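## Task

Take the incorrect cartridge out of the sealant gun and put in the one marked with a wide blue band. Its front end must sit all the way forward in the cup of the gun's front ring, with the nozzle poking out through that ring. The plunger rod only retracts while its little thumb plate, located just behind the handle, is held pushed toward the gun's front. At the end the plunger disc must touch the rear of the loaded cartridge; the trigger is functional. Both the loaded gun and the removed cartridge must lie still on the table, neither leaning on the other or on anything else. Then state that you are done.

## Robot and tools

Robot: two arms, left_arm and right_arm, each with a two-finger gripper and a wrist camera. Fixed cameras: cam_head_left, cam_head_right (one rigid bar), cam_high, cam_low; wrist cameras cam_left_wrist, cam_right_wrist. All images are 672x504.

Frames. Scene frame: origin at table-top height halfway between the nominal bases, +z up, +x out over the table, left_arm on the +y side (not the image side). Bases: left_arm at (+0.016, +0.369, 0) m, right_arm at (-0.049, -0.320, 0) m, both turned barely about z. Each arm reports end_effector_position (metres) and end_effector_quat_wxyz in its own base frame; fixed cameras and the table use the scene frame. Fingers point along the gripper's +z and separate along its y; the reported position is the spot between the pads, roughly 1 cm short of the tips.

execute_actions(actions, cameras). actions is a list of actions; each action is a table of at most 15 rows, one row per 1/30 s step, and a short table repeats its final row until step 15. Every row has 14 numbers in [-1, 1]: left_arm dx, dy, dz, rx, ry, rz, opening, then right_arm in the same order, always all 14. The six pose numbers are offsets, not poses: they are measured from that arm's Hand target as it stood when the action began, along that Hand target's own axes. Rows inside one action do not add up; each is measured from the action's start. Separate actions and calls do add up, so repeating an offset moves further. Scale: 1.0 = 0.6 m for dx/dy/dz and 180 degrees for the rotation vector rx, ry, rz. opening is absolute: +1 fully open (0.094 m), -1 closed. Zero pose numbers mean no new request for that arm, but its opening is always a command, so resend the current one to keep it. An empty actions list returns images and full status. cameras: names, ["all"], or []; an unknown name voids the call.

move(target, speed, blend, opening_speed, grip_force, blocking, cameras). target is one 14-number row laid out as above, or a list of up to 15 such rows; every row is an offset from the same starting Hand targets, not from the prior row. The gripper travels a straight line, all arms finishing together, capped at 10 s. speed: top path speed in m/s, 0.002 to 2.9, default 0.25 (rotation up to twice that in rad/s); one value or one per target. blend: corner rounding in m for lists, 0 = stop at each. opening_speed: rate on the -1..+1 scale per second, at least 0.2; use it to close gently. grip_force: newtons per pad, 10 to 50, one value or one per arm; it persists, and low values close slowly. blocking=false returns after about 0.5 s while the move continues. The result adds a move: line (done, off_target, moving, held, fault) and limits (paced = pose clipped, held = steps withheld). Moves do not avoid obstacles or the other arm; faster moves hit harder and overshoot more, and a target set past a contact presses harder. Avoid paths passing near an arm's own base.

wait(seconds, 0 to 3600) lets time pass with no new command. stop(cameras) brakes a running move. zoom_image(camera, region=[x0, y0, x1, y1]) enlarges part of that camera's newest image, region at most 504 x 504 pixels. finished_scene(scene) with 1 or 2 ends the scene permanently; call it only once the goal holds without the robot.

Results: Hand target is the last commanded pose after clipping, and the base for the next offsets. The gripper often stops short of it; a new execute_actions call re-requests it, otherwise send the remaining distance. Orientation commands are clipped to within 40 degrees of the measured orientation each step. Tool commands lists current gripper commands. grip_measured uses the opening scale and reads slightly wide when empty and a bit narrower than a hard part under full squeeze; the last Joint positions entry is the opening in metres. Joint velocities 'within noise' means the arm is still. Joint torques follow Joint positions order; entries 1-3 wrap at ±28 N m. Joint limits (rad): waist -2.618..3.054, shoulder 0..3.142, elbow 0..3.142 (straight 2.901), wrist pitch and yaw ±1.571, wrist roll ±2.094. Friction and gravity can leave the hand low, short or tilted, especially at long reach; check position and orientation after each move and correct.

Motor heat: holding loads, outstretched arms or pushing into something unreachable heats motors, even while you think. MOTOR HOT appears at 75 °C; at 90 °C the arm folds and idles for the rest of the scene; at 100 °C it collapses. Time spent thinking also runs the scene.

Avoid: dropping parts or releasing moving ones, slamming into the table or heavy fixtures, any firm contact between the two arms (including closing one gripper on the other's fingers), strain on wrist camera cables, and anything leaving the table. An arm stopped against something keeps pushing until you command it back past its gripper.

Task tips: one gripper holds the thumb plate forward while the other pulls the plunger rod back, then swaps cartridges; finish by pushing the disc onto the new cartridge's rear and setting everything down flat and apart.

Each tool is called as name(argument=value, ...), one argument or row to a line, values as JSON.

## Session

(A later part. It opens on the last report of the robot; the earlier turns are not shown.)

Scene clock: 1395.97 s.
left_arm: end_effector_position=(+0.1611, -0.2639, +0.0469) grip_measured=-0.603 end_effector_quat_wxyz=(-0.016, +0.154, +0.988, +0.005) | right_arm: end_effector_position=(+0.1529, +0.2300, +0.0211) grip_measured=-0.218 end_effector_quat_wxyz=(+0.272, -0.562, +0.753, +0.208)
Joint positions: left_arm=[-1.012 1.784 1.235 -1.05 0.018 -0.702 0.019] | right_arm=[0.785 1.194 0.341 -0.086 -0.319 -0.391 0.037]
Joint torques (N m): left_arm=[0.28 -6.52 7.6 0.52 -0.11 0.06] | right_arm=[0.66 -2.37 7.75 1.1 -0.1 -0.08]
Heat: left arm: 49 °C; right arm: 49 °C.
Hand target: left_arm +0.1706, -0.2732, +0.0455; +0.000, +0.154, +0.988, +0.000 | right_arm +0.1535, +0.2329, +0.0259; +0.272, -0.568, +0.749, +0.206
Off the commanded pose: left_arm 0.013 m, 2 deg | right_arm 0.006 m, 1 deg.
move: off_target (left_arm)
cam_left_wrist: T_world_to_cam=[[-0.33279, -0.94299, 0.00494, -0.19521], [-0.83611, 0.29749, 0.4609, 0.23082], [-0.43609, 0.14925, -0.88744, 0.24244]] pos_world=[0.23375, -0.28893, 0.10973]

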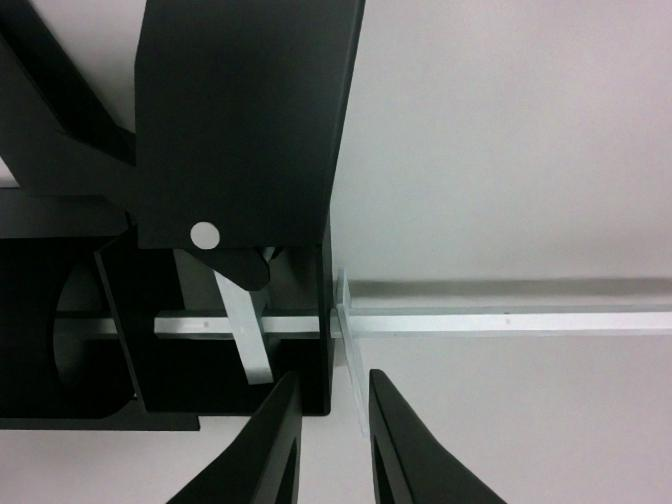

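move(
  target=[0.0055,0.007,0.035,0,0,0,-0.6,0,0,0,0,0,0,-0.4],
  speed=0.06,
  cameras=["cam_left_wrist"],
)

Scene clock: 1409.70 s.
left_arm: end_effector_position=(+0.1660, -0.2670, +0.0352) grip_measured=-0.603 end_effector_quat_wxyz=(-0.004, +0.151, +0.988, -0.006) | right_arm: end_effector_position=(+0.1525, +0.2292, +0.0204) grip_measured=-0.218 end_effector_quat_wxyz=(+0.270, -0.562, +0.754, +0.207)
Joint positions: left_arm=[-1.006 1.789 1.192 -0.97 0.015 -0.702 0.019] | right_arm=[0.785 1.194 0.341 -0.09 -0.317 -0.391 0.037]
Joint torques (N m): left_arm=[0.47 -6.32 4.55 0.67 -0.11 0.14] | right_arm=[0.46 -2.55 7.82 1.15 -0.09 -0.1]
Heat: left arm: 48 °C; right arm: 49 °C.
Hand target: left_arm +0.1687, -0.2682, +0.0245; +0.000, +0.154, +0.988, +0.000 | right_arm +0.1535, +0.2329, +0.0259; +0.272, -0.568, +0.749, +0.206
Off the commanded pose: left_arm 0.011 m, 1 deg | right_arm 0.007 m, 1 deg.
move: off_target (left_arm)
cam_left_wrist: T_world_to_cam=[[-0.3273, -0.94465, 0.02259, -0.19843], [-0.84676, 0.30382, 0.43668, 0.24547], [-0.41937, 0.12379, -0.89933, 0.22548]] pos_world=[0.23747, -0.28994, 0.10008]

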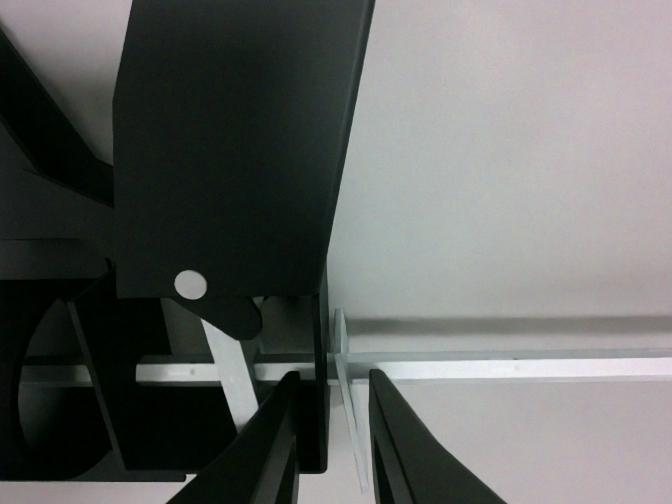

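move(
  target=[
    [0.02,0,-0.02,0,0,0,-0.6,0,0,0,0,0,0,-0.4],
    [0.02,0,0.0,0,0,0,-0.6,0,0,0,0,0,0,-0.4],
  ],
  speed=0.06,
  cameras=["cam_left_wrist"],
)

Scene clock: 1418.73 s.
left_arm: end_effector_position=(+0.1638, -0.2681, +0.0331) grip_measured=-0.603 end_effector_quat_wxyz=(+0.004, +0.159, +0.987, -0.006) | right_arm: end_effector_position=(+0.1518, +0.2283, +0.0187) grip_measured=-0.218 end_effector_quat_wxyz=(+0.267, -0.563, +0.755, +0.204)
Joint positions: left_arm=[-1.021 1.781 1.174 -0.949 0.001 -0.702 0.019] | right_arm=[0.788 1.197 0.341 -0.095 -0.311 -0.393 0.037]
Joint torques (N m): left_arm=[-0.13 -8.27 2.99 0.57 -0.05 -0.19] | right_arm=[0.39 -2.99 7.84 1.2 -0.15 -0.11]
Heat: left arm: 48 °C; right arm: 49 °C.
Hand target: left_arm +0.1573, -0.2646, +0.0245; +0.000, +0.154, +0.988, +0.000 | right_arm +0.1535, +0.2329, +0.0259; +0.272, -0.568, +0.749, +0.206
Off the commanded pose: left_arm 0.011 m, 1 deg | right_arm 0.009 m, 1 deg.
move: off_target (left_arm)
cam_left_wrist: T_world_to_cam=[[-0.34198, -0.93953, 0.01854, -0.1962], [-0.84952, 0.31753, 0.42131, 0.2495], [-0.40171, 0.12833, -0.90673, 0.22133]] pos_world=[0.23377, -0.29196, 0.09921]

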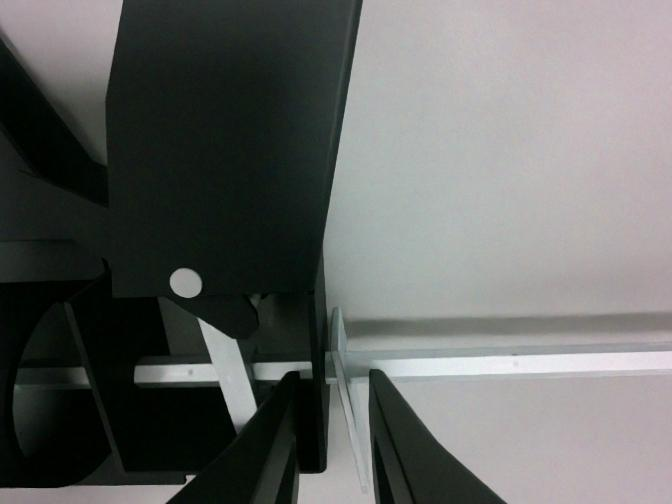

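move(
  target=[
    [0.02,0,-0.06,0,0,0,-0.6,0,0,0,0,0,0,-0.4],
  ],
  speed=0.06,
  cameras=["cam_left_wrist"],
)

Scene clock: 1427.40 s.
left_arm: end_effector_position=(+0.1444, -0.2584, +0.0467) grip_measured=-0.603 end_effector_quat_wxyz=(-0.009, +0.167, +0.986, +0.011) | right_arm: end_effector_position=(+0.1520, +0.2278, +0.0185) grip_measured=-0.218 end_effector_quat_wxyz=(+0.266, -0.563, +0.755, +0.203)
Joint positions: left_arm=[-1.061 1.737 1.177 -1.039 0 -0.725 0.019] | right_arm=[0.787 1.197 0.341 -0.096 -0.311 -0.394 0.037]
Joint torques (N m): left_arm=[0.13 -10.44 7.39 0.05 0.07 -0.21] | right_arm=[0.66 -2.84 7.69 1.14 -0.13 -0.15]
Heat: left arm: 49 °C; right arm: 50 °C.
Hand target: left_arm +0.1459, -0.2610, +0.0605; +0.000, +0.154, +0.988, +0.000 | right_arm +0.1535, +0.2329, +0.0259; +0.272, -0.568, +0.749, +0.206
Off the commanded pose: left_arm 0.014 m, 2 deg | right_arm 0.009 m, 1 deg.
move: off_target (left_arm)
cam_left_wrist: T_world_to_cam=[[-0.35769, -0.93379, -0.00995, -0.18895], [-0.83535, 0.31518, 0.45039, 0.22023], [-0.41743, 0.16941, -0.89278, 0.23681]] pos_world=[0.21524, -0.28597, 0.11034]

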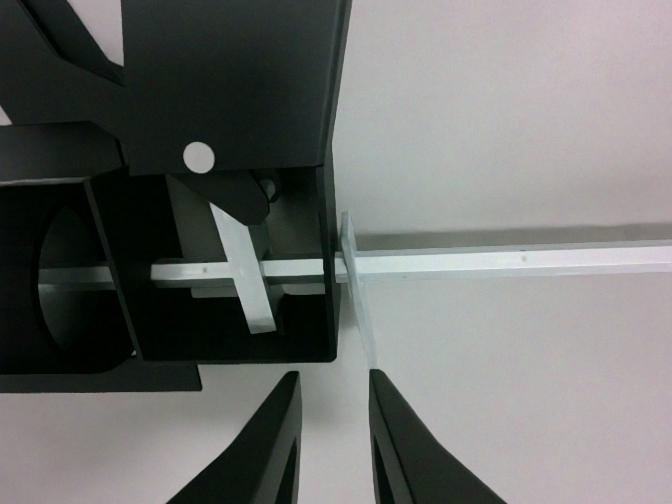

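move(
  target=[-0.045,-0.0065,0,0,0,0,-0.6,0,0,0,0,0,0,-0.4],
  speed=0.06,
  cameras=["cam_left_wrist"],
)

Scene clock: 1441.83 s.
left_arm: end_effector_position=(+0.1662, -0.2715, +0.0588) grip_measured=-0.603 end_effector_quat_wxyz=(+0.004, +0.150, +0.989, -0.005) | right_arm: end_effector_position=(+0.1520, +0.2278, +0.0185) grip_measured=-0.218 end_effector_quat_wxyz=(+0.266, -0.563, +0.755, +0.203)
Joint positions: left_arm=[-1.021 1.767 1.264 -1.054 0 -0.721 0.019] | right_arm=[0.787 1.197 0.341 -0.096 -0.311 -0.394 0.037]
Joint torques (N m): left_arm=[0.79 -6.58 8.47 0.15 0.08 0.26] | right_arm=[0.7 -3 7.66 1.14 -0.15 -0.08]
Heat: left arm: 51 °C; right arm: 50 °C.
Hand target: left_arm +0.1704, -0.2729, +0.0605; +0.000, +0.154, +0.988, +0.000 | right_arm +0.1535, +0.2329, +0.0259; +0.272, -0.568, +0.749, +0.206
Off the commanded pose: left_arm 0.005 m, 1 deg | right_arm 0.009 m, 1 deg.
move: done
cam_left_wrist: T_world_to_cam=[[-0.32457, -0.94572, 0.01656, -0.20354], [-0.85537, 0.30094, 0.42163, 0.23825], [-0.40373, 0.12269, -0.90661, 0.24485]] pos_world=[0.23658, -0.29424, 0.12491]

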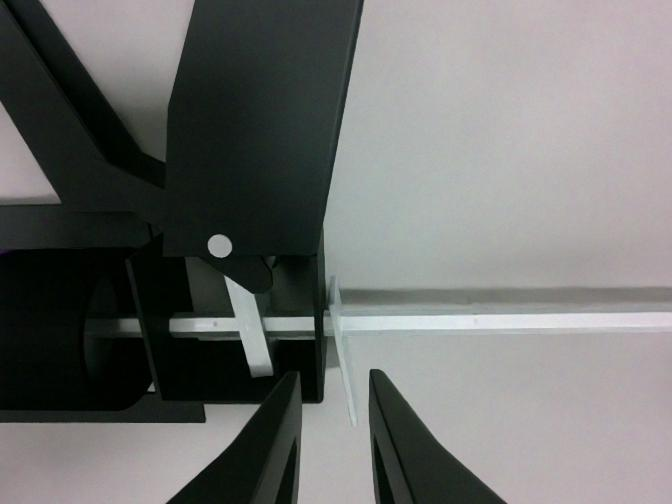

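move(
  target=[0.02,0.0,0,0,0,0,-0.6,0,0,0,0,0,0,-0.4],
  speed=0.06,
)

Scene clock: 1454.27 s.
left_arm: end_effector_position=(+0.1621, -0.2740, +0.0588) grip_measured=-0.603 end_effector_quat_wxyz=(+0.004, +0.157, +0.988, -0.005) | right_arm: end_effector_position=(+0.1520, +0.2278, +0.0185) grip_measured=-0.218 end_effector_quat_wxyz=(+0.266, -0.563, +0.755, +0.203)
Joint positions: left_arm=[-1.037 1.767 1.264 -1.054 0 -0.721 0.019] | right_arm=[0.787 1.197 0.341 -0.096 -0.311 -0.394 0.037]
Joint torques (N m): left_arm=[0.05 -9.31 5.49 0.19 0.05 0] | right_arm=[0.65 -2.96 7.75 1.16 -0.14 -0.09]
Heat: left arm: 49 °C; right arm: 50 °C.
Hand target: left_arm +0.1590, -0.2692, +0.0605; +0.000, +0.154, +0.988, +0.000 | right_arm +0.1535, +0.2329, +0.0259; +0.272, -0.568, +0.749, +0.206
Off the commanded pose: left_arm 0.006 m, 1 deg | right_arm 0.009 m, 1 deg.
move: done

move(
  target=[0.0075,0.009,0.008,0,0,0,-0.6,0,0,0,0,0,0,-0.4],
  speed=0.06,
  cameras=["cam_left_wrist"],
)

Scene clock: 1461.03 s.
left_arm: end_effector_position=(+0.1551, -0.2623, +0.0485) grip_measured=-0.603 end_effector_quat_wxyz=(-0.009, +0.157, +0.987, +0.012) | right_arm: end_effector_position=(+0.1520, +0.2278, +0.0185) grip_measured=-0.218 end_effector_quat_wxyz=(+0.266, -0.563, +0.755, +0.203)
Joint positions: left_arm=[-1.037 1.767 1.221 -1.054 0 -0.721 0.019] | right_arm=[0.787 1.197 0.341 -0.096 -0.311 -0.394 0.037]
Joint torques (N m): left_arm=[0.39 -10.78 5.04 0.38 0.06 0.05] | right_arm=[0.58 -2.97 7.75 1.17 -0.18 -0.15]
Heat: left arm: 49 °C; right arm: 50 °C.
Hand target: left_arm +0.1563, -0.2627, +0.0557; +0.000, +0.154, +0.988, +0.000 | right_arm +0.1535, +0.2329, +0.0259; +0.272, -0.568, +0.749, +0.206
Off the commanded pose: left_arm 0.007 m, 2 deg | right_arm 0.009 m, 1 deg.
move: done
cam_left_wrist: T_world_to_cam=[[-0.339, -0.94072, -0.01082, -0.19332], [-0.84109, 0.2979, 0.45147, 0.22585], [-0.42149, 0.16215, -0.89222, 0.24232]] pos_world=[0.22656, -0.28844, 0.11214]

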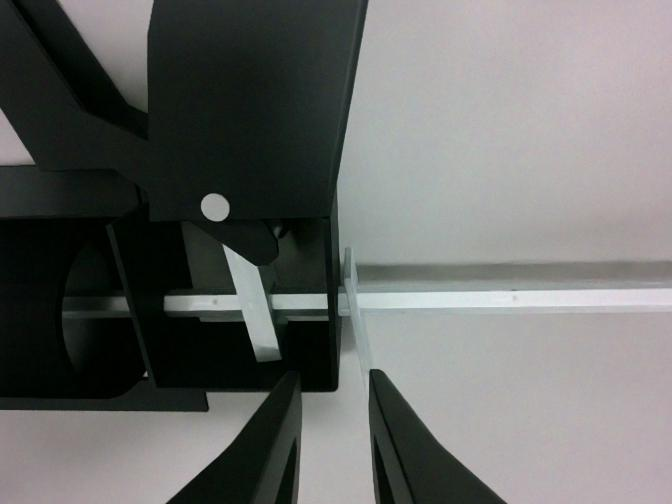

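move(
  target=[
    [-0.0116,-0.0092,-0.02,0,0,0,-0.6,0,0,0,0,0,0,-0.4],
    [-0.0116,-0.0092,0.01,0,0,0,-0.6,0,0,0,0,0,0,-0.4],
  ],
  speed=0.08,
  cameras=["cam_left_wrist"],
)

Scene clock: 1475.40 s.
left_arm: end_effector_position=(+0.1581, -0.2673, +0.0540) grip_measured=-0.603 end_effector_quat_wxyz=(-0.004, +0.157, +0.988, +0.005) | right_arm: end_effector_position=(+0.1520, +0.2278, +0.0185) grip_measured=-0.218 end_effector_quat_wxyz=(+0.266, -0.563, +0.755, +0.203)
Joint positions: left_arm=[-1.037 1.767 1.244 -1.061 0 -0.721 0.019] | right_arm=[0.787 1.197 0.341 -0.096 -0.311 -0.394 0.037]
Joint torques (N m): left_arm=[0.55 -7.82 5.07 0.6 0.06 0.07] | right_arm=[0.64 -2.92 7.79 1.16 -0.15 -0.12]
Heat: left arm: 50 °C; right arm: 50 °C.
Hand target: left_arm +0.1613, -0.2701, +0.0497; +0.000, +0.154, +0.988, +0.000 | right_arm +0.1535, +0.2329, +0.0259; +0.272, -0.568, +0.749, +0.206
Off the commanded pose: left_arm 0.006 m, 1 deg | right_arm 0.009 m, 1 deg.
move: done
cam_left_wrist: T_world_to_cam=[[-0.33895, -0.9408, -0.0001, -0.19761], [-0.8449, 0.30435, 0.4399, 0.23033], [-0.41383, 0.14918, -0.89805, 0.24487]] pos_world=[0.22896, -0.29255, 0.11857]

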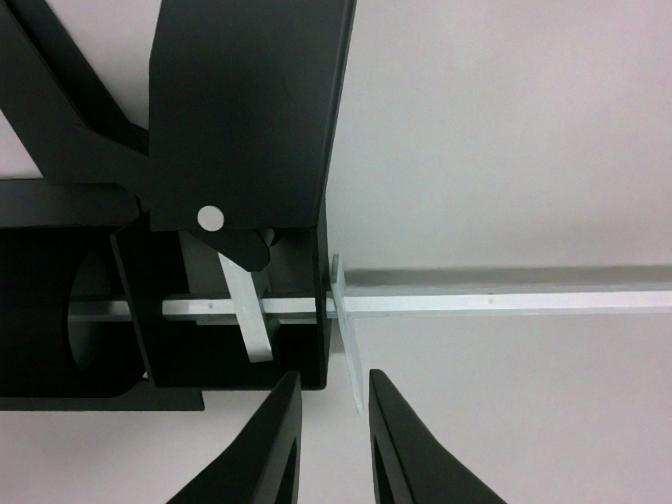

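move(
  target=[-0.005,0,0.03,0,0,0,-0.6,0,0,0,0,0,0,-0.4],
  speed=0.06,
  cameras=["cam_left_wrist"],
)

Scene clock: 1486.63 s.
left_arm: end_effector_position=(+0.1603, -0.2702, +0.0403) grip_measured=-0.603 end_effector_quat_wxyz=(+0.001, +0.157, +0.988, -0.001) | right_arm: end_effector_position=(+0.1518, +0.2279, +0.0184) grip_measured=-0.218 end_effector_quat_wxyz=(+0.266, -0.564, +0.755, +0.203)
Joint positions: left_arm=[-1.035 1.783 1.206 -0.992 0 -0.721 0.019] | right_arm=[0.788 1.197 0.341 -0.096 -0.31 -0.394 0.037]
Joint torques (N m): left_arm=[0.96 -6.53 4.79 0.63 0.01 0.15] | right_arm=[0.75 -2.99 7.72 1.16 -0.16 -0.09]
Heat: left arm: 49 °C; right arm: 50 °C.
Hand target: left_arm +0.1641, -0.2710, +0.0317; +0.000, +0.154, +0.988, +0.000 | right_arm +0.1535, +0.2329, +0.0259; +0.272, -0.568, +0.749, +0.206
Off the commanded pose: left_arm 0.009 m, 0 deg | right_arm 0.009 m, 1 deg.
move: done
cam_left_wrist: T_world_to_cam=[[-0.33755, -0.94126, 0.00973, -0.20029], [-0.84879, 0.30883, 0.42917, 0.24145], [-0.40697, 0.13661, -0.90317, 0.22959]] pos_world=[0.23077, -0.29445, 0.10569]

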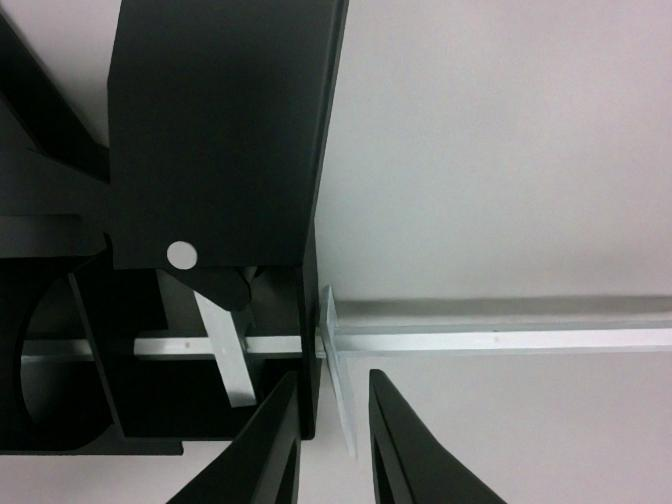

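move(
  target=[0,0,0.014,0,0,0,-0.6,0,0,0,0,0,0,-0.4],
  speed=0.06,
  cameras=["cam_left_wrist"],
)

Scene clock: 1495.97 s.
left_arm: end_effector_position=(+0.1639, -0.2704, +0.0336) grip_measured=-0.603 end_effector_quat_wxyz=(+0.003, +0.152, +0.988, -0.004) | right_arm: end_effector_position=(+0.1518, +0.2279, +0.0184) grip_measured=-0.218 end_effector_quat_wxyz=(+0.266, -0.564, +0.755, +0.203)
Joint positions: left_arm=[-1.026 1.792 1.189 -0.958 0 -0.721 0.019] | right_arm=[0.788 1.197 0.341 -0.096 -0.31 -0.394 0.037]
Joint torques (N m): left_arm=[1.06 -6.48 4.52 0.62 0.06 0.16] | right_arm=[0.62 -3 7.71 1.17 -0.14 -0.14]
Heat: left arm: 49 °C; right arm: 50 °C.
Hand target: left_arm +0.1641, -0.2710, +0.0233; +0.000, +0.154, +0.988, +0.000 | right_arm +0.1535, +0.2329, +0.0259; +0.272, -0.568, +0.749, +0.206
Off the commanded pose: left_arm 0.010 m, 1 deg | right_arm 0.009 m, 1 deg.
move: done
cam_left_wrist: T_world_to_cam=[[-0.32895, -0.94424, 0.01455, -0.20165], [-0.85329, 0.3038, 0.42379, 0.24695], [-0.40458, 0.12699, -0.90564, 0.22218]] pos_world=[0.23428, -0.29364, 0.0995]

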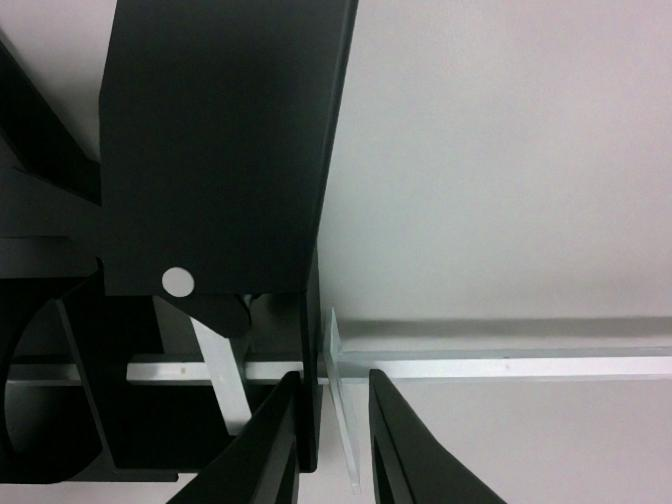

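move(
  target=[0.012,0,0,0,0,0,-0.6,0,0,0,0,0,0,-0.4],
  speed=0.05,
)

Scene clock: 1503.47 s.
left_arm: end_effector_position=(+0.1634, -0.2699, +0.0329) grip_measured=-0.603 end_effector_quat_wxyz=(+0.005, +0.154, +0.988, -0.002) | right_arm: end_effector_position=(+0.1518, +0.2279, +0.0184) grip_measured=-0.218 end_effector_quat_wxyz=(+0.266, -0.564, +0.755, +0.203)
Joint positions: left_arm=[-1.029 1.79 1.184 -0.955 -0.005 -0.721 0.019] | right_arm=[0.788 1.197 0.341 -0.096 -0.31 -0.394 0.037]
Joint torques (N m): left_arm=[-0.17 -8.01 3.02 0.64 0.06 -0.03] | right_arm=[0.61 -2.99 7.61 1.22 -0.16 -0.09]
Heat: left arm: 49 °C; right arm: 50 °C.
Hand target: left_arm +0.1573, -0.2688, +0.0233; +0.000, +0.154, +0.988, +0.000 | right_arm +0.1535, +0.2329, +0.0259; +0.272, -0.568, +0.749, +0.206
Off the commanded pose: left_arm 0.011 m, 1 deg | right_arm 0.009 m, 1 deg.
move: off_target (left_arm)

Now close.

move(
  target=[0.0,0,0,0,0,0,-0.85,0,0,0,0,0,0,-0.4],
  speed=0.05,
  opening_speed=0.3,
  cameras=["cam_left_wrist"],
)

Scene clock: 1514.20 s.
left_arm: end_effector_position=(+0.1642, -0.2697, +0.0326) grip_measured=-0.849 end_effector_quat_wxyz=(+0.007, +0.150, +0.989, -0.001) | right_arm: end_effector_position=(+0.1521, +0.2267, +0.0177) grip_measured=-0.218 end_effector_quat_wxyz=(+0.265, -0.564, +0.756, +0.201)
Joint positions: left_arm=[-1.029 1.79 1.183 -0.952 -0.009 -0.728 0.007] | right_arm=[0.785 1.197 0.341 -0.101 -0.308 -0.399 0.037]
Joint torques (N m): left_arm=[-0.1 -7.84 3.15 0.58 0.03 -0.04] | right_arm=[0.66 -2.84 7.69 1.21 -0.17 -0.12]
Heat: left arm: 48 °C; right arm: 50 °C.
Hand target: left_arm +0.1573, -0.2688, +0.0233; +0.000, +0.154, +0.988, +0.000 | right_arm +0.1535, +0.2329, +0.0259; +0.272, -0.568, +0.749, +0.206
Off the commanded pose: left_arm 0.012 m, 1 deg | right_arm 0.010 m, 1 deg.
move: done
cam_left_wrist: T_world_to_cam=[[-0.32458, -0.94582, 0.00855, -0.20183], [-0.85832, 0.29833, 0.41748, 0.24694], [-0.39741, 0.12817, -0.90865, 0.22053]] pos_world=[0.23408, -0.29283, 0.09901]

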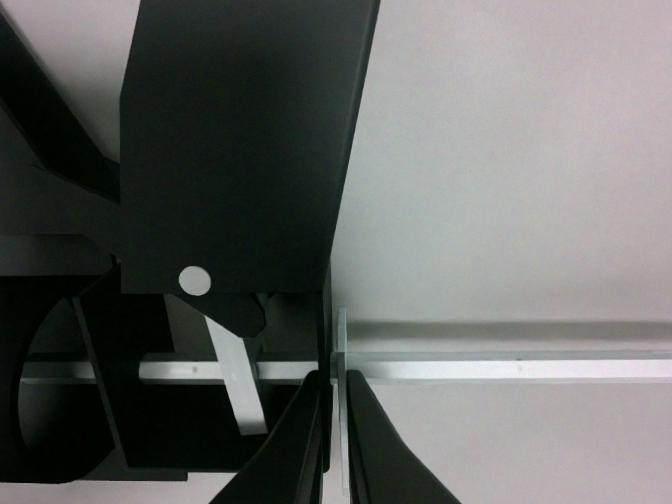

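move(
  target=[
    [0.0,0,0,0,0,0,-0.93,0,0,0,0,0,0,-0.42],
    [0.0,0,0,0,0,0,-0.93,0.038,0,-0.032,0,0,0,-0.42],
  ],
  speed=0.05,
  cameras=["cam_left_wrist","cam_head_left"],
)

Scene clock: 1522.73 s.
left_arm: end_effector_position=(+0.1607, -0.2803, +0.0332) grip_measured=-0.886 end_effector_quat_wxyz=(+0.009, +0.157, +0.987, -0.020) | right_arm: end_effector_position=(+0.1458, +0.2047, +0.0186) grip_measured=-0.218 end_effector_quat_wxyz=(+0.268, -0.566, +0.754, +0.198)
Joint positions: left_arm=[-1.044 1.789 1.183 -0.923 0.011 -0.73 0.005] | right_arm=[0.718 1.076 0.291 -0.187 -0.342 -0.463 0.037]
Joint torques (N m): left_arm=[0.47 -7.88 3.25 0.39 -0.05 0.02] | right_arm=[-1.77 -4.27 6.9 0.97 -0.35 -0.17]
Heat: left arm: 48 °C; right arm: 50 °C.
Hand target: left_arm +0.1573, -0.2688, +0.0233; +0.000, +0.154, +0.988, +0.000 | right_arm +0.1455, +0.2042, +0.0259; +0.272, -0.568, +0.749, +0.206
Off the commanded pose: left_arm 0.016 m, 3 deg | right_arm 0.007 m, 1 deg.
move: done
cam_left_wrist: T_world_to_cam=[[-0.33805, -0.94012, 0.04353, -0.21038], [-0.85322, 0.32566, 0.40738, 0.25402], [-0.39717, 0.10057, -0.91222, 0.2134]] pos_world=[0.23037, -0.30197, 0.10034]
Images, in order (width x height): cam_head_left 672x504, cam_left_wrist 672x504.

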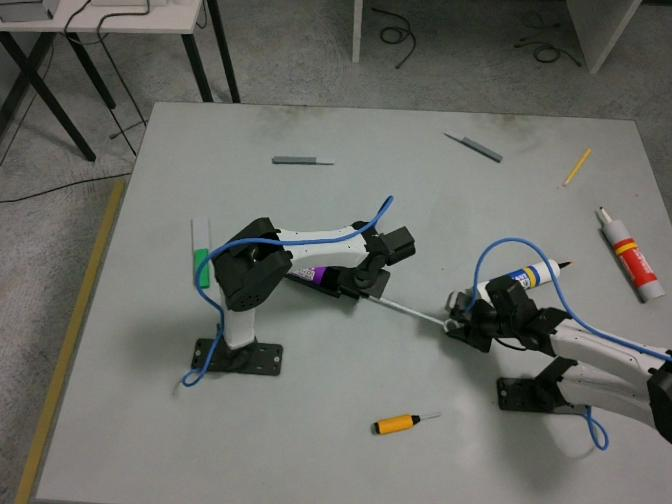

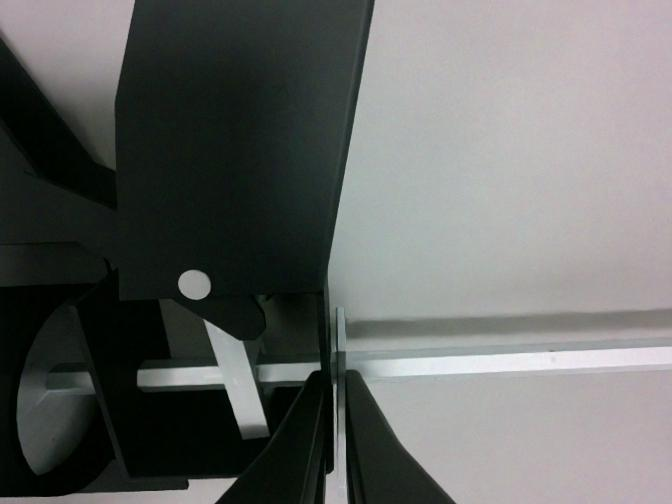

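move(
  target=[0.0,0,0,0,0,0,-0.93,0.025,0,-0.021,0,0,0,-0.42],
  speed=0.05,
  cameras=["cam_left_wrist","cam_right_wrist"],
)

Scene clock: 1532.30 s.
left_arm: end_effector_position=(+0.1608, -0.2805, +0.0329) grip_measured=-0.887 end_effector_quat_wxyz=(+0.010, +0.156, +0.988, -0.020) | right_arm: end_effector_position=(+0.1402, +0.1844, +0.0179) grip_measured=-0.218 end_effector_quat_wxyz=(+0.266, -0.567, +0.754, +0.196)
Joint positions: left_arm=[-1.044 1.789 1.181 -0.919 0.011 -0.731 0.005] | right_arm=[0.635 0.973 0.257 -0.287 -0.385 -0.542 0.037]
Joint torques (N m): left_arm=[0.43 -7.76 3.28 0.37 -0.03 -0.01] | right_arm=[-1.66 -3.15 7.43 0.95 -0.44 -0.16]
Heat: left arm: 48 °C; right arm: 49 °C.
Hand target: left_arm +0.1573, -0.2688, +0.0233; +0.000, +0.154, +0.988, +0.000 | right_arm +0.1402, +0.1853, +0.0260; +0.272, -0.568, +0.749, +0.206
Off the commanded pose: left_arm 0.016 m, 3 deg | right_arm 0.008 m, 1 deg.
move: done
cam_left_wrist: T_world_to_cam=[[-0.33669, -0.94056, 0.04465, -0.21089], [-0.85398, 0.32499, 0.40632, 0.25427], [-0.39668, 0.09867, -0.91264, 0.21261]] pos_world=[0.23047, -0.30197, 0.10014]
cam_right_wrist: T_world_to_cam=[[0.9579, -0.28697, -0.0092, -0.08129], [-0.28114, -0.93098, -0.23287, 0.25206], [0.05827, 0.22565, -0.97246, 0.0519]] pos_world=[0.14571, 0.19963, 0.10842]

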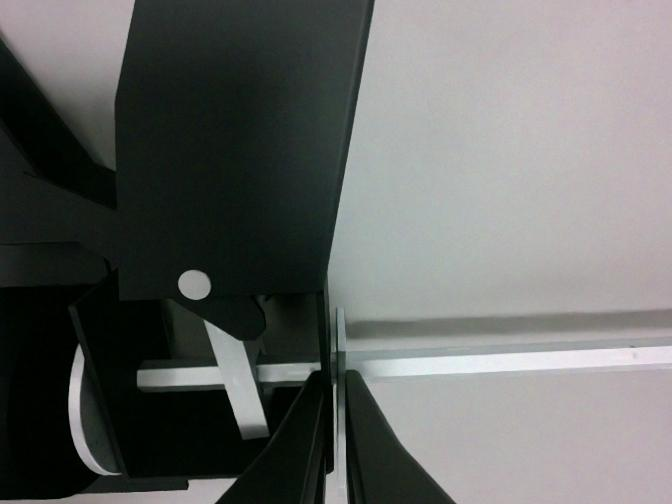

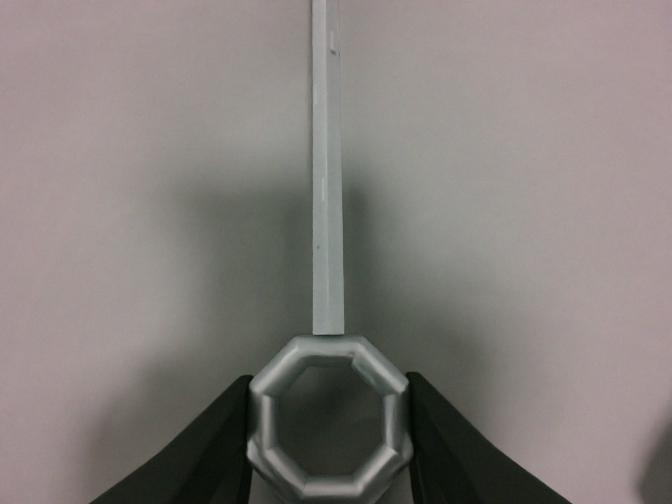

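move(
  target=[0.0,0,0,0,0,0,-0.93,0.012,0,-0.010,0,0,0,-0.42],
  speed=0.05,
  cameras=["cam_left_wrist"],
)

Scene clock: 1539.87 s.
left_arm: end_effector_position=(+0.1600, -0.2864, +0.0335) grip_measured=-0.888 end_effector_quat_wxyz=(+0.011, +0.158, +0.987, -0.031) | right_arm: end_effector_position=(+0.1397, +0.1771, +0.0190) grip_measured=-0.219 end_effector_quat_wxyz=(+0.271, -0.568, +0.752, +0.196)
Joint positions: left_arm=[-1.049 1.789 1.183 -0.903 0.023 -0.733 0.005] | right_arm=[0.592 0.931 0.246 -0.323 -0.408 -0.581 0.037]
Joint torques (N m): left_arm=[0.64 -7.73 3.63 0.32 -0.16 -0.01] | right_arm=[-1.81 -2.85 7.45 0.86 -0.44 -0.17]
Heat: left arm: 48 °C; right arm: 49 °C.
Hand target: left_arm +0.1573, -0.2688, +0.0233; +0.000, +0.154, +0.988, +0.000 | right_arm +0.1377, +0.1763, +0.0259; +0.272, -0.568, +0.749, +0.206
Off the commanded pose: left_arm 0.021 m, 4 deg | right_arm 0.007 m, 1 deg.
move: done
cam_left_wrist: T_world_to_cam=[[-0.34006, -0.9381, 0.06586, -0.21623], [-0.85215, 0.33701, 0.40034, 0.25866], [-0.39775, 0.08001, -0.914, 0.20839]] pos_world=[0.22977, -0.30668, 0.10116]

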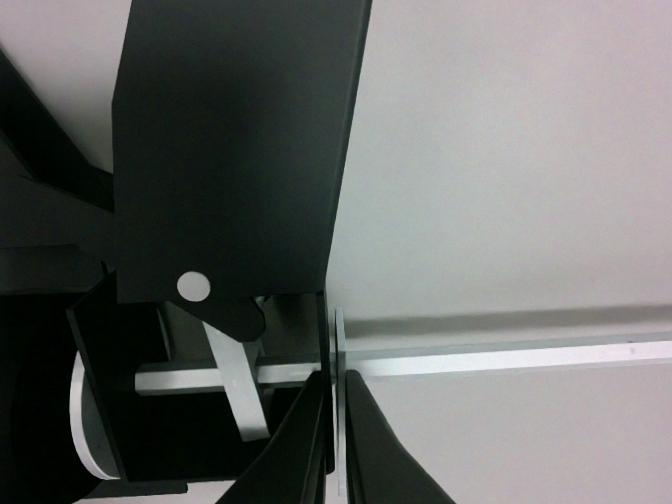

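move(
  target=[
    [0,0,0,0,0,0,-0.93,-0.018,0,0.015,0,0,0,-0.42],
    [0,-0.005,0,0,0,0,-0.55,-0.018,0,0.015,0,0,0,-0.42],
    [0,-0.01,-0.15,0,0,0,-0.55,-0.018,0,0.015,0,0,0,-0.42],
  ],
  speed=0.1,
  cameras=["cam_left_wrist","cam_right_wrist"],
)

Scene clock: 1568.60 s.
left_arm: end_effector_position=(+0.1519, -0.2731, +0.0968) grip_measured=-0.552 end_effector_quat_wxyz=(-0.019, +0.162, +0.986, +0.008) | right_arm: end_effector_position=(+0.1364, +0.1795, +0.0154) grip_measured=-0.219 end_effector_quat_wxyz=(+0.258, -0.567, +0.757, +0.198)
Joint positions: left_arm=[-1.052 1.764 1.413 -1.255 0.02 -0.725 0.021] | right_arm=[0.618 0.959 0.251 -0.317 -0.397 -0.555 0.037]
Joint torques (N m): left_arm=[-0.14 -10.88 8.49 0.05 -0.12 -0.12] | right_arm=[0.81 0.18 8.46 1.35 -0.24 0.09]
Heat: left arm: 50 °C; right arm: 50 °C.
Hand target: left_arm +0.1555, -0.2745, +0.1133; +0.000, +0.154, +0.988, +0.000 | right_arm +0.1415, +0.1898, +0.0260; +0.272, -0.568, +0.749, +0.206
Off the commanded pose: left_arm 0.017 m, 3 deg | right_arm 0.016 m, 2 deg.
move: off_target (left_arm, right_arm); target 2's new opening was sent with left_arm's hand 0.017 m and 4 deg from that target
cam_left_wrist: T_world_to_cam=[[-0.3486, -0.93727, 0.00048, -0.20282], [-0.82873, 0.30847, 0.46695, 0.20413], [-0.4378, 0.16238, -0.88428, 0.28751]] pos_world=[0.22434, -0.29976, 0.15902]
cam_right_wrist: T_world_to_cam=[[0.95777, -0.28664, -0.02282, -0.07887], [-0.28444, -0.9328, -0.2213, 0.24643], [0.04215, 0.21844, -0.97494, 0.05435]] pos_world=[0.14334, 0.1954, 0.10572]

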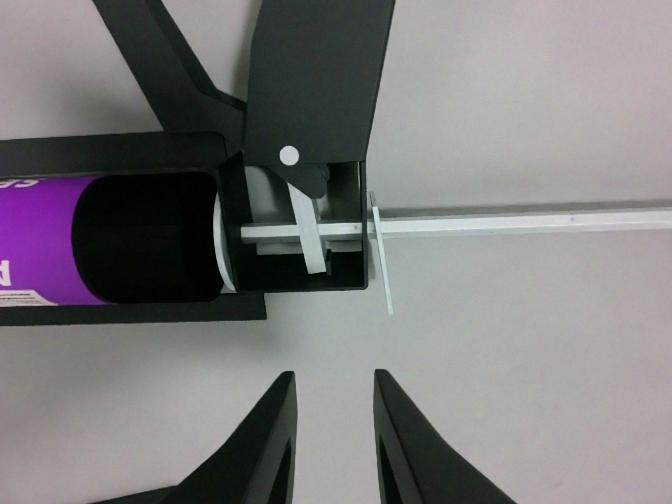

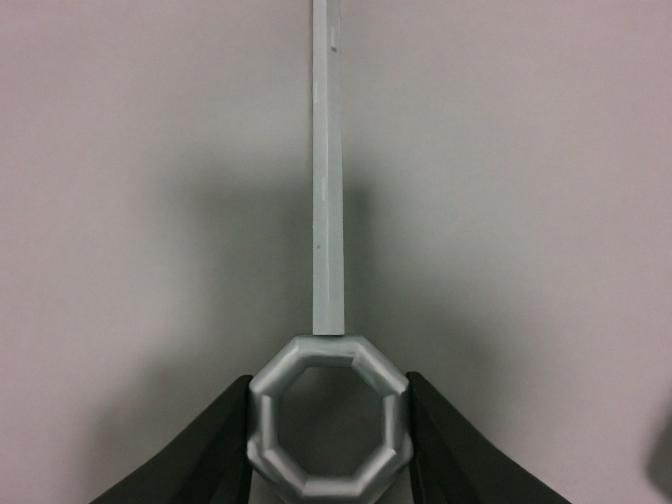

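move(
  target=[
    [0,0,0,0,0,0,-0.55,0,0,0,0,0,0,0.2],
    [-0.025,0.2085,-0.05,0,0,0.507,1,0,0,-0.25,0,0,0,0.2],
  ],
  speed=0.2,
  cameras=["cam_left_wrist","cam_right_wrist"],
)

Scene clock: 1596.90 s.
left_arm: end_effector_position=(+0.2123, -0.1687, +0.1378) grip_measured=+0.997 end_effector_quat_wxyz=(+0.002, +0.809, +0.588, -0.004) | right_arm: end_effector_position=(+0.1127, +0.0932, +0.1283) grip_measured=+0.198 end_effector_quat_wxyz=(+0.257, -0.565, +0.759, +0.199)
Joint positions: left_arm=[-0.666 1.566 1.359 -1.363 0.009 1.218 0.094] | right_arm=[-0.115 0.753 0.693 -1.389 -0.652 -1.355 0.056]
Joint torques (N m): left_arm=[0.99 -9.11 5.08 0.06 -0.05 0.31] | right_arm=[-1.24 1.5 9.11 0.31 -0.69 -0.24]
Heat: left arm: 52 °C; right arm: 50 °C.
Hand target: left_arm +0.2077, -0.1599, +0.1433; +0.000, +0.814, +0.581, +0.000 | right_arm +0.1155, +0.0970, +0.1410; +0.272, -0.568, +0.749, +0.206
Off the commanded pose: left_arm 0.011 m, 1 deg | right_arm 0.013 m, 2 deg.
move: off_target (left_arm, right_arm); target 2's new opening was sent with left_arm's hand 0.011 m and 1 deg from that target
cam_left_wrist: T_world_to_cam=[[-0.94175, 0.33614, 0.01038, 0.2554], [0.30876, 0.85196, 0.42288, 0.05903], [0.1333, 0.40145, -0.90613, 0.25539]] pos_world=[0.18825, -0.23867, 0.2038]
cam_right_wrist: T_world_to_cam=[[0.95645, -0.29063, -0.02717, -0.07718], [-0.28934, -0.93167, -0.21971, 0.18431], [0.03854, 0.21801, -0.97519, 0.18481]] pos_world=[0.12002, 0.109, 0.21862]

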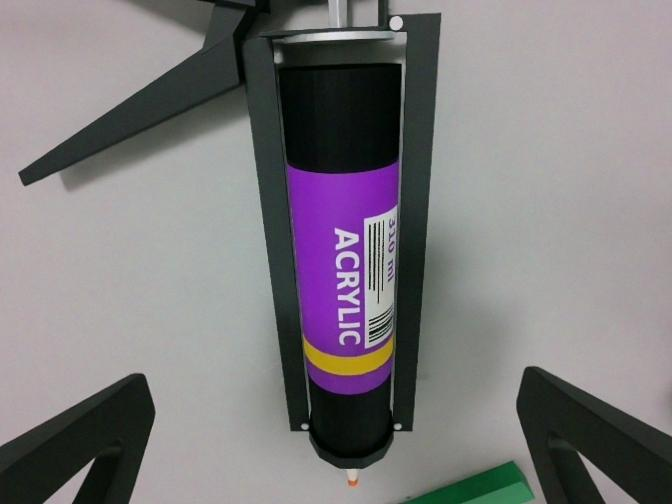

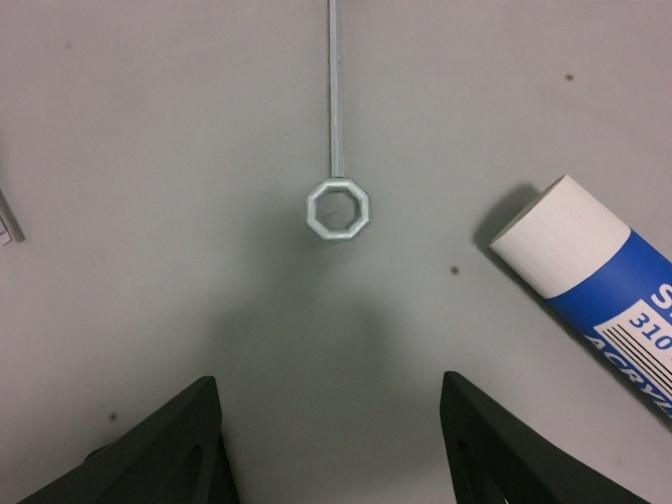

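move(
  target=[0,-0.012,0.185,0,0,0,1,0,0,0,0,0,0,0.2],
  speed=0.15,
  cameras=["cam_left_wrist"],
)

Scene clock: 1620.80 s.
left_arm: end_effector_position=(+0.1977, -0.1569, +0.0385) grip_measured=+0.998 end_effector_quat_wxyz=(-0.001, +0.809, +0.588, -0.004) | right_arm: end_effector_position=(+0.1127, +0.0932, +0.1283) grip_measured=+0.198 end_effector_quat_wxyz=(+0.257, -0.565, +0.759, +0.199)
Joint positions: left_arm=[-0.666 1.563 0.954 -0.966 0.008 1.218 0.094] | right_arm=[-0.115 0.753 0.693 -1.389 -0.652 -1.355 0.056]
Joint torques (N m): left_arm=[0.18 -4.7 4.72 0.57 -0.05 0.21] | right_arm=[-1.2 1.36 9.18 0.29 -0.67 -0.22]
Heat: left arm: 50 °C; right arm: 49 °C.
Hand target: left_arm +0.2009, -0.1575, +0.0323; +0.000, +0.814, +0.581, +0.000 | right_arm +0.1155, +0.0970, +0.1410; +0.272, -0.568, +0.749, +0.206
Off the commanded pose: left_arm 0.007 m, 1 deg | right_arm 0.013 m, 2 deg.
move: done
cam_left_wrist: T_world_to_cam=[[-0.94172, 0.33609, 0.01421, 0.23858], [0.30988, 0.85027, 0.42546, 0.09491], [0.13091, 0.40506, -0.90487, 0.16364]] pos_world=[0.17385, -0.22717, 0.1043]

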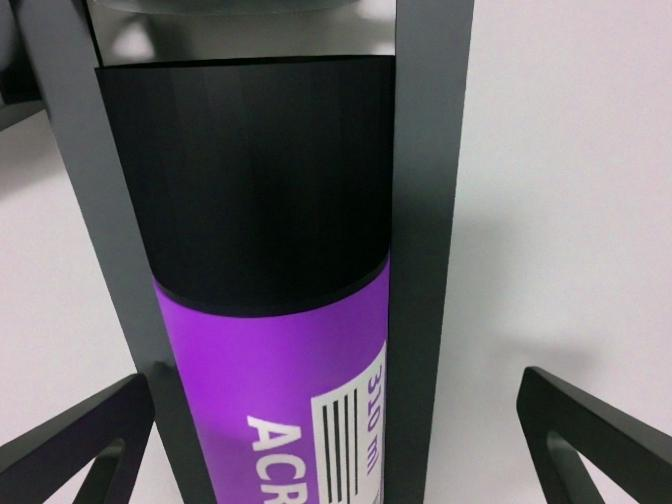

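move(
  target=[0,0.022,0.0,0,0,0,1,0,0,0,0,0,0,0.2],
  speed=0.08,
  cameras=["cam_left_wrist"],
)

Scene clock: 1628.27 s.
left_arm: end_effector_position=(+0.2008, -0.1578, +0.0320) grip_measured=+0.998 end_effector_quat_wxyz=(-0.011, +0.809, +0.588, -0.007) | right_arm: end_effector_position=(+0.1127, +0.0932, +0.1283) grip_measured=+0.198 end_effector_quat_wxyz=(+0.257, -0.565, +0.759, +0.199)
Joint positions: left_arm=[-0.661 1.605 0.968 -0.959 0.008 1.224 0.094] | right_arm=[-0.115 0.753 0.693 -1.389 -0.652 -1.355 0.056]
Joint torques (N m): left_arm=[1.21 -4.51 7.65 0.43 -0.03 0.32] | right_arm=[-1.25 1.46 9.2 0.25 -0.65 -0.25]
Heat: left arm: 50 °C; right arm: 49 °C.
Hand target: left_arm +0.2134, -0.1618, +0.0323; +0.000, +0.814, +0.581, +0.000 | right_arm +0.1155, +0.0970, +0.1410; +0.272, -0.568, +0.749, +0.206
Off the commanded pose: left_arm 0.013 m, 2 deg | right_arm 0.013 m, 2 deg.
move: off_target (left_arm)
cam_left_wrist: T_world_to_cam=[[-0.94077, 0.33728, 0.0346, 0.24126], [0.3185, 0.84415, 0.43124, 0.09465], [0.11624, 0.41672, -0.90157, 0.16245]] pos_world=[0.17794, -0.22896, 0.09729]

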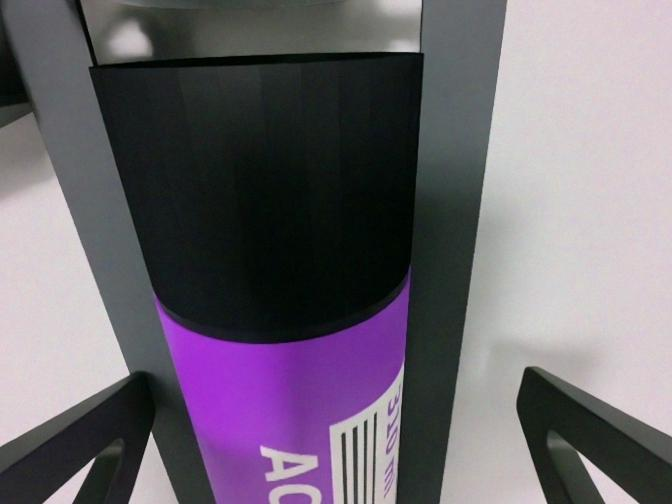

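move(
  target=[
    [0,0.01,-0.025,0,0,0,1,0,0,0,0,0,0,0.2],
    [0,0.01,-0.008,0,0,0,1,0,0,0,0,0,0,0.2],
  ],
  speed=0.08,
  cameras=["cam_left_wrist"],
)

Scene clock: 1637.67 s.
left_arm: end_effector_position=(+0.2143, -0.1651, +0.0414) grip_measured=+0.998 end_effector_quat_wxyz=(+0.001, +0.809, +0.588, -0.004) | right_arm: end_effector_position=(+0.1127, +0.0932, +0.1283) grip_measured=+0.198 end_effector_quat_wxyz=(+0.257, -0.565, +0.759, +0.199)
Joint positions: left_arm=[-0.652 1.623 1.028 -0.975 0.008 1.232 0.094] | right_arm=[-0.115 0.753 0.693 -1.389 -0.652 -1.355 0.056]
Joint torques (N m): left_arm=[0.85 -5.23 5.75 0.44 -0.03 0.3] | right_arm=[-1.24 1.65 9.29 0.29 -0.68 -0.17]
Heat: left arm: 48 °C; right arm: 49 °C.
Hand target: left_arm +0.2191, -0.1638, +0.0371; +0.000, +0.814, +0.581, +0.000 | right_arm +0.1155, +0.0970, +0.1410; +0.272, -0.568, +0.749, +0.206
Off the commanded pose: left_arm 0.007 m, 1 deg | right_arm 0.013 m, 2 deg.
move: done
cam_left_wrist: T_world_to_cam=[[-0.94174, 0.33619, 0.00975, 0.25712], [0.30836, 0.85147, 0.42416, 0.09618], [0.1343, 0.40246, -0.90553, 0.16631]] pos_world=[0.19015, -0.23527, 0.1073]

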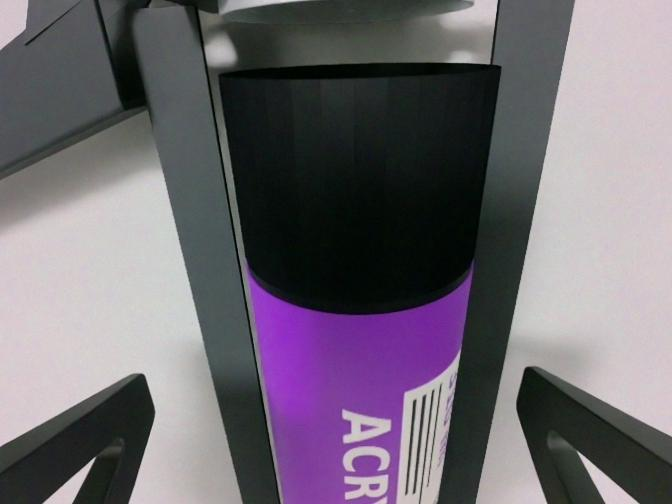

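move(
  target=[0,-0.011,0.012,0,0,0,0.5,0,0,0,0,0,0,0.2],
  speed=0.08,
  cameras=["cam_left_wrist"],
)

Scene clock: 1647.33 s.
left_arm: end_effector_position=(+0.2069, -0.1595, +0.0332) grip_measured=+0.503 end_effector_quat_wxyz=(-0.010, +0.809, +0.588, -0.007) | right_arm: end_effector_position=(+0.1127, +0.0932, +0.1283) grip_measured=+0.198 end_effector_quat_wxyz=(+0.257, -0.565, +0.759, +0.199)
Joint positions: left_arm=[-0.652 1.623 0.993 -0.964 0.008 1.232 0.071] | right_arm=[-0.115 0.753 0.693 -1.389 -0.652 -1.355 0.056]
Joint torques (N m): left_arm=[0.29 -6.11 4.82 0.61 -0.05 0.22] | right_arm=[-1.25 1.43 9.03 0.29 -0.62 -0.21]
Heat: left arm: 47 °C; right arm: 49 °C.
Hand target: left_arm +0.2128, -0.1616, +0.0299; +0.000, +0.814, +0.581, +0.000 | right_arm +0.1155, +0.0970, +0.1410; +0.272, -0.568, +0.749, +0.206
Off the commanded pose: left_arm 0.007 m, 2 deg | right_arm 0.013 m, 2 deg.
move: done
cam_left_wrist: T_world_to_cam=[[-0.94132, 0.33588, 0.03317, 0.24742], [0.31672, 0.84509, 0.43071, 0.09414], [0.11664, 0.41594, -0.90188, 0.16326]] pos_world=[0.18404, -0.23056, 0.09849]

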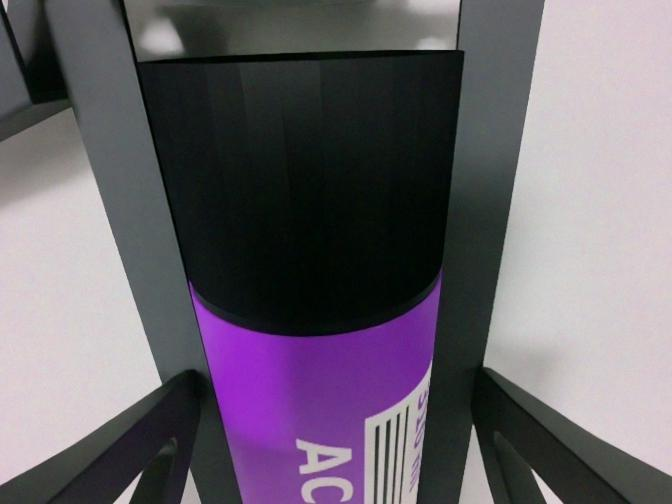

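move(
  target=[0,0,0.0,0,0,0,-0.08,0,0,0,0,0,0,0.2],
  speed=0.08,
  opening_speed=0.4,
  cameras=["cam_left_wrist"],
)

Scene clock: 1654.57 s.
left_arm: end_effector_position=(+0.2084, -0.1606, +0.0332) grip_measured=+0.007 end_effector_quat_wxyz=(-0.007, +0.809, +0.588, -0.006) | right_arm: end_effector_position=(+0.1127, +0.0932, +0.1283) grip_measured=+0.198 end_effector_quat_wxyz=(+0.257, -0.565, +0.759, +0.199)
Joint positions: left_arm=[-0.652 1.623 0.993 -0.956 0.008 1.232 0.047] | right_arm=[-0.115 0.753 0.693 -1.389 -0.652 -1.355 0.056]
Joint torques (N m): left_arm=[0.28 -6.22 4.83 0.56 -0.04 0.28] | right_arm=[-1.28 1.61 9.21 0.3 -0.66 -0.19]
Heat: left arm: 47 °C; right arm: 49 °C.
Hand target: left_arm +0.2128, -0.1616, +0.0299; +0.000, +0.814, +0.581, +0.000 | right_arm +0.1155, +0.0970, +0.1410; +0.272, -0.568, +0.749, +0.206
Off the commanded pose: left_arm 0.006 m, 1 deg | right_arm 0.013 m, 2 deg.
move: done
cam_left_wrist: T_world_to_cam=[[-0.94151, 0.336, 0.02587, 0.24953], [0.31409, 0.84709, 0.4287, 0.09561], [0.12213, 0.41175, -0.90308, 0.16182]] pos_world=[0.18514, -0.23147, 0.0987]

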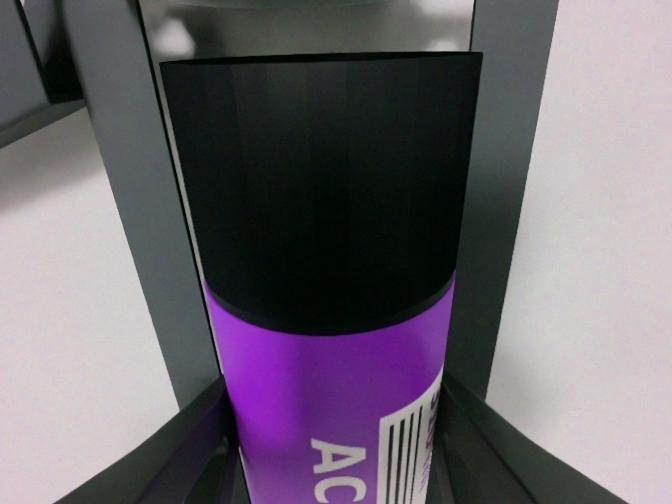

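move(
  target=[-0.02,0,0.0,0,0,0,-0.1,0,0,0,0,0,0,0.2],
  speed=0.05,
  cameras=["cam_left_wrist","cam_head_left"],
)

Scene clock: 1660.13 s.
left_arm: end_effector_position=(+0.2077, -0.1615, +0.0332) grip_measured=+0.006 end_effector_quat_wxyz=(-0.010, +0.810, +0.586, +0.005) | right_arm: end_effector_position=(+0.1127, +0.0932, +0.1283) grip_measured=+0.198 end_effector_quat_wxyz=(+0.257, -0.565, +0.759, +0.199)
Joint positions: left_arm=[-0.67 1.623 0.993 -0.956 -0.014 1.22 0.047] | right_arm=[-0.115 0.753 0.693 -1.389 -0.652 -1.355 0.056]
Joint torques (N m): left_arm=[-0.85 -5.01 6.17 0.53 0.14 -0.09] | right_arm=[-1.31 1.5 9.01 0.29 -0.65 -0.27]
Heat: left arm: 47 °C; right arm: 49 °C.
Hand target: left_arm +0.2089, -0.1730, +0.0299; +0.000, +0.814, +0.581, +0.000 | right_arm +0.1155, +0.0970, +0.1410; +0.272, -0.568, +0.749, +0.206
Off the commanded pose: left_arm 0.012 m, 1 deg | right_arm 0.013 m, 2 deg.
move: off_target (left_arm)
cam_left_wrist: T_world_to_cam=[[-0.93961, 0.34171, 0.01914, 0.24993], [0.31371, 0.83756, 0.4473, 0.09445], [0.13682, 0.42629, -0.89418, 0.16125]] pos_world=[0.18314, -0.23325, 0.09716]
Images, in order (width x height): cam_head_left 672x504, cam_left_wrist 672x504.

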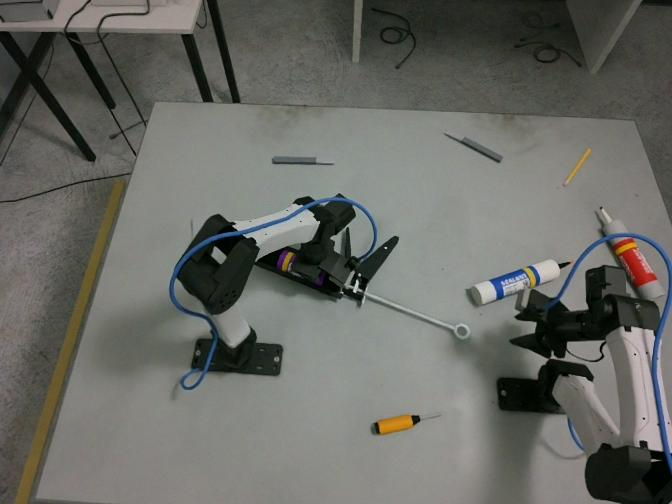

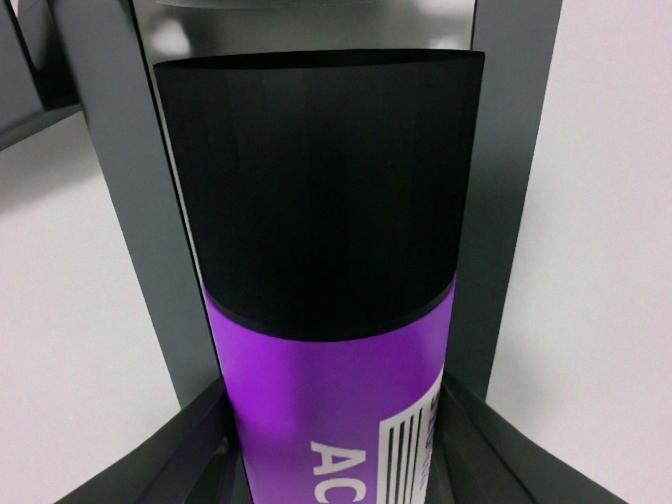

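move(
  target=[-0.018,0,-0.003,0,0,0,-0.1,0,0,0,0,0,0,0.2],
  speed=0.05,
  cameras=["cam_left_wrist"],
)

Scene clock: 1666.43 s.
left_arm: end_effector_position=(+0.2048, -0.1688, +0.0328) grip_measured=+0.006 end_effector_quat_wxyz=(-0.010, +0.811, +0.584, +0.010) | right_arm: end_effector_position=(+0.1127, +0.0932, +0.1283) grip_measured=+0.198 end_effector_quat_wxyz=(+0.257, -0.565, +0.759, +0.199)
Joint positions: left_arm=[-0.705 1.631 0.999 -0.953 -0.025 1.188 0.047] | right_arm=[-0.115 0.753 0.693 -1.389 -0.652 -1.355 0.056]
Joint torques (N m): left_arm=[-0.98 -4.75 7.41 0.48 0.22 -0.15] | right_arm=[-1.16 1.54 9.21 0.26 -0.67 -0.16]
Heat: left arm: 46 °C; right arm: 49 °C.
Hand target: left_arm +0.2054, -0.1832, +0.0317; +0.000, +0.814, +0.581, +0.000 | right_arm +0.1155, +0.0970, +0.1410; +0.272, -0.568, +0.749, +0.206
Off the commanded pose: left_arm 0.014 m, 2 deg | right_arm 0.013 m, 2 deg.
move: off_target (left_arm)
cam_left_wrist: T_world_to_cam=[[-0.93863, 0.34467, 0.01331, 0.2502], [0.31245, 0.83328, 0.4561, 0.10095], [0.14611, 0.43227, -0.88983, 0.1633]] pos_world=[0.17944, -0.24094, 0.09594]

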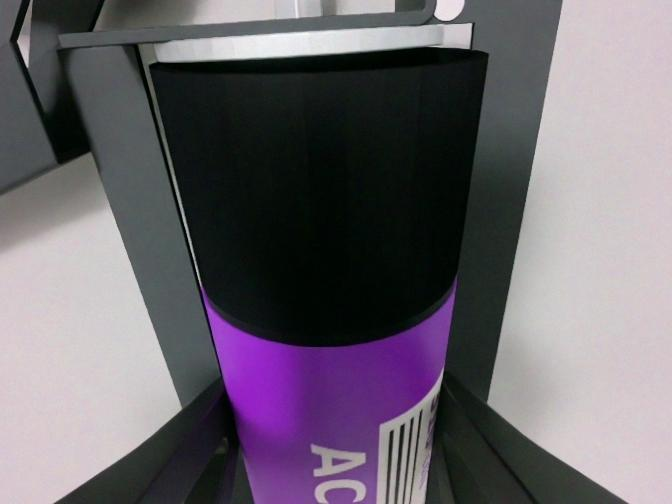

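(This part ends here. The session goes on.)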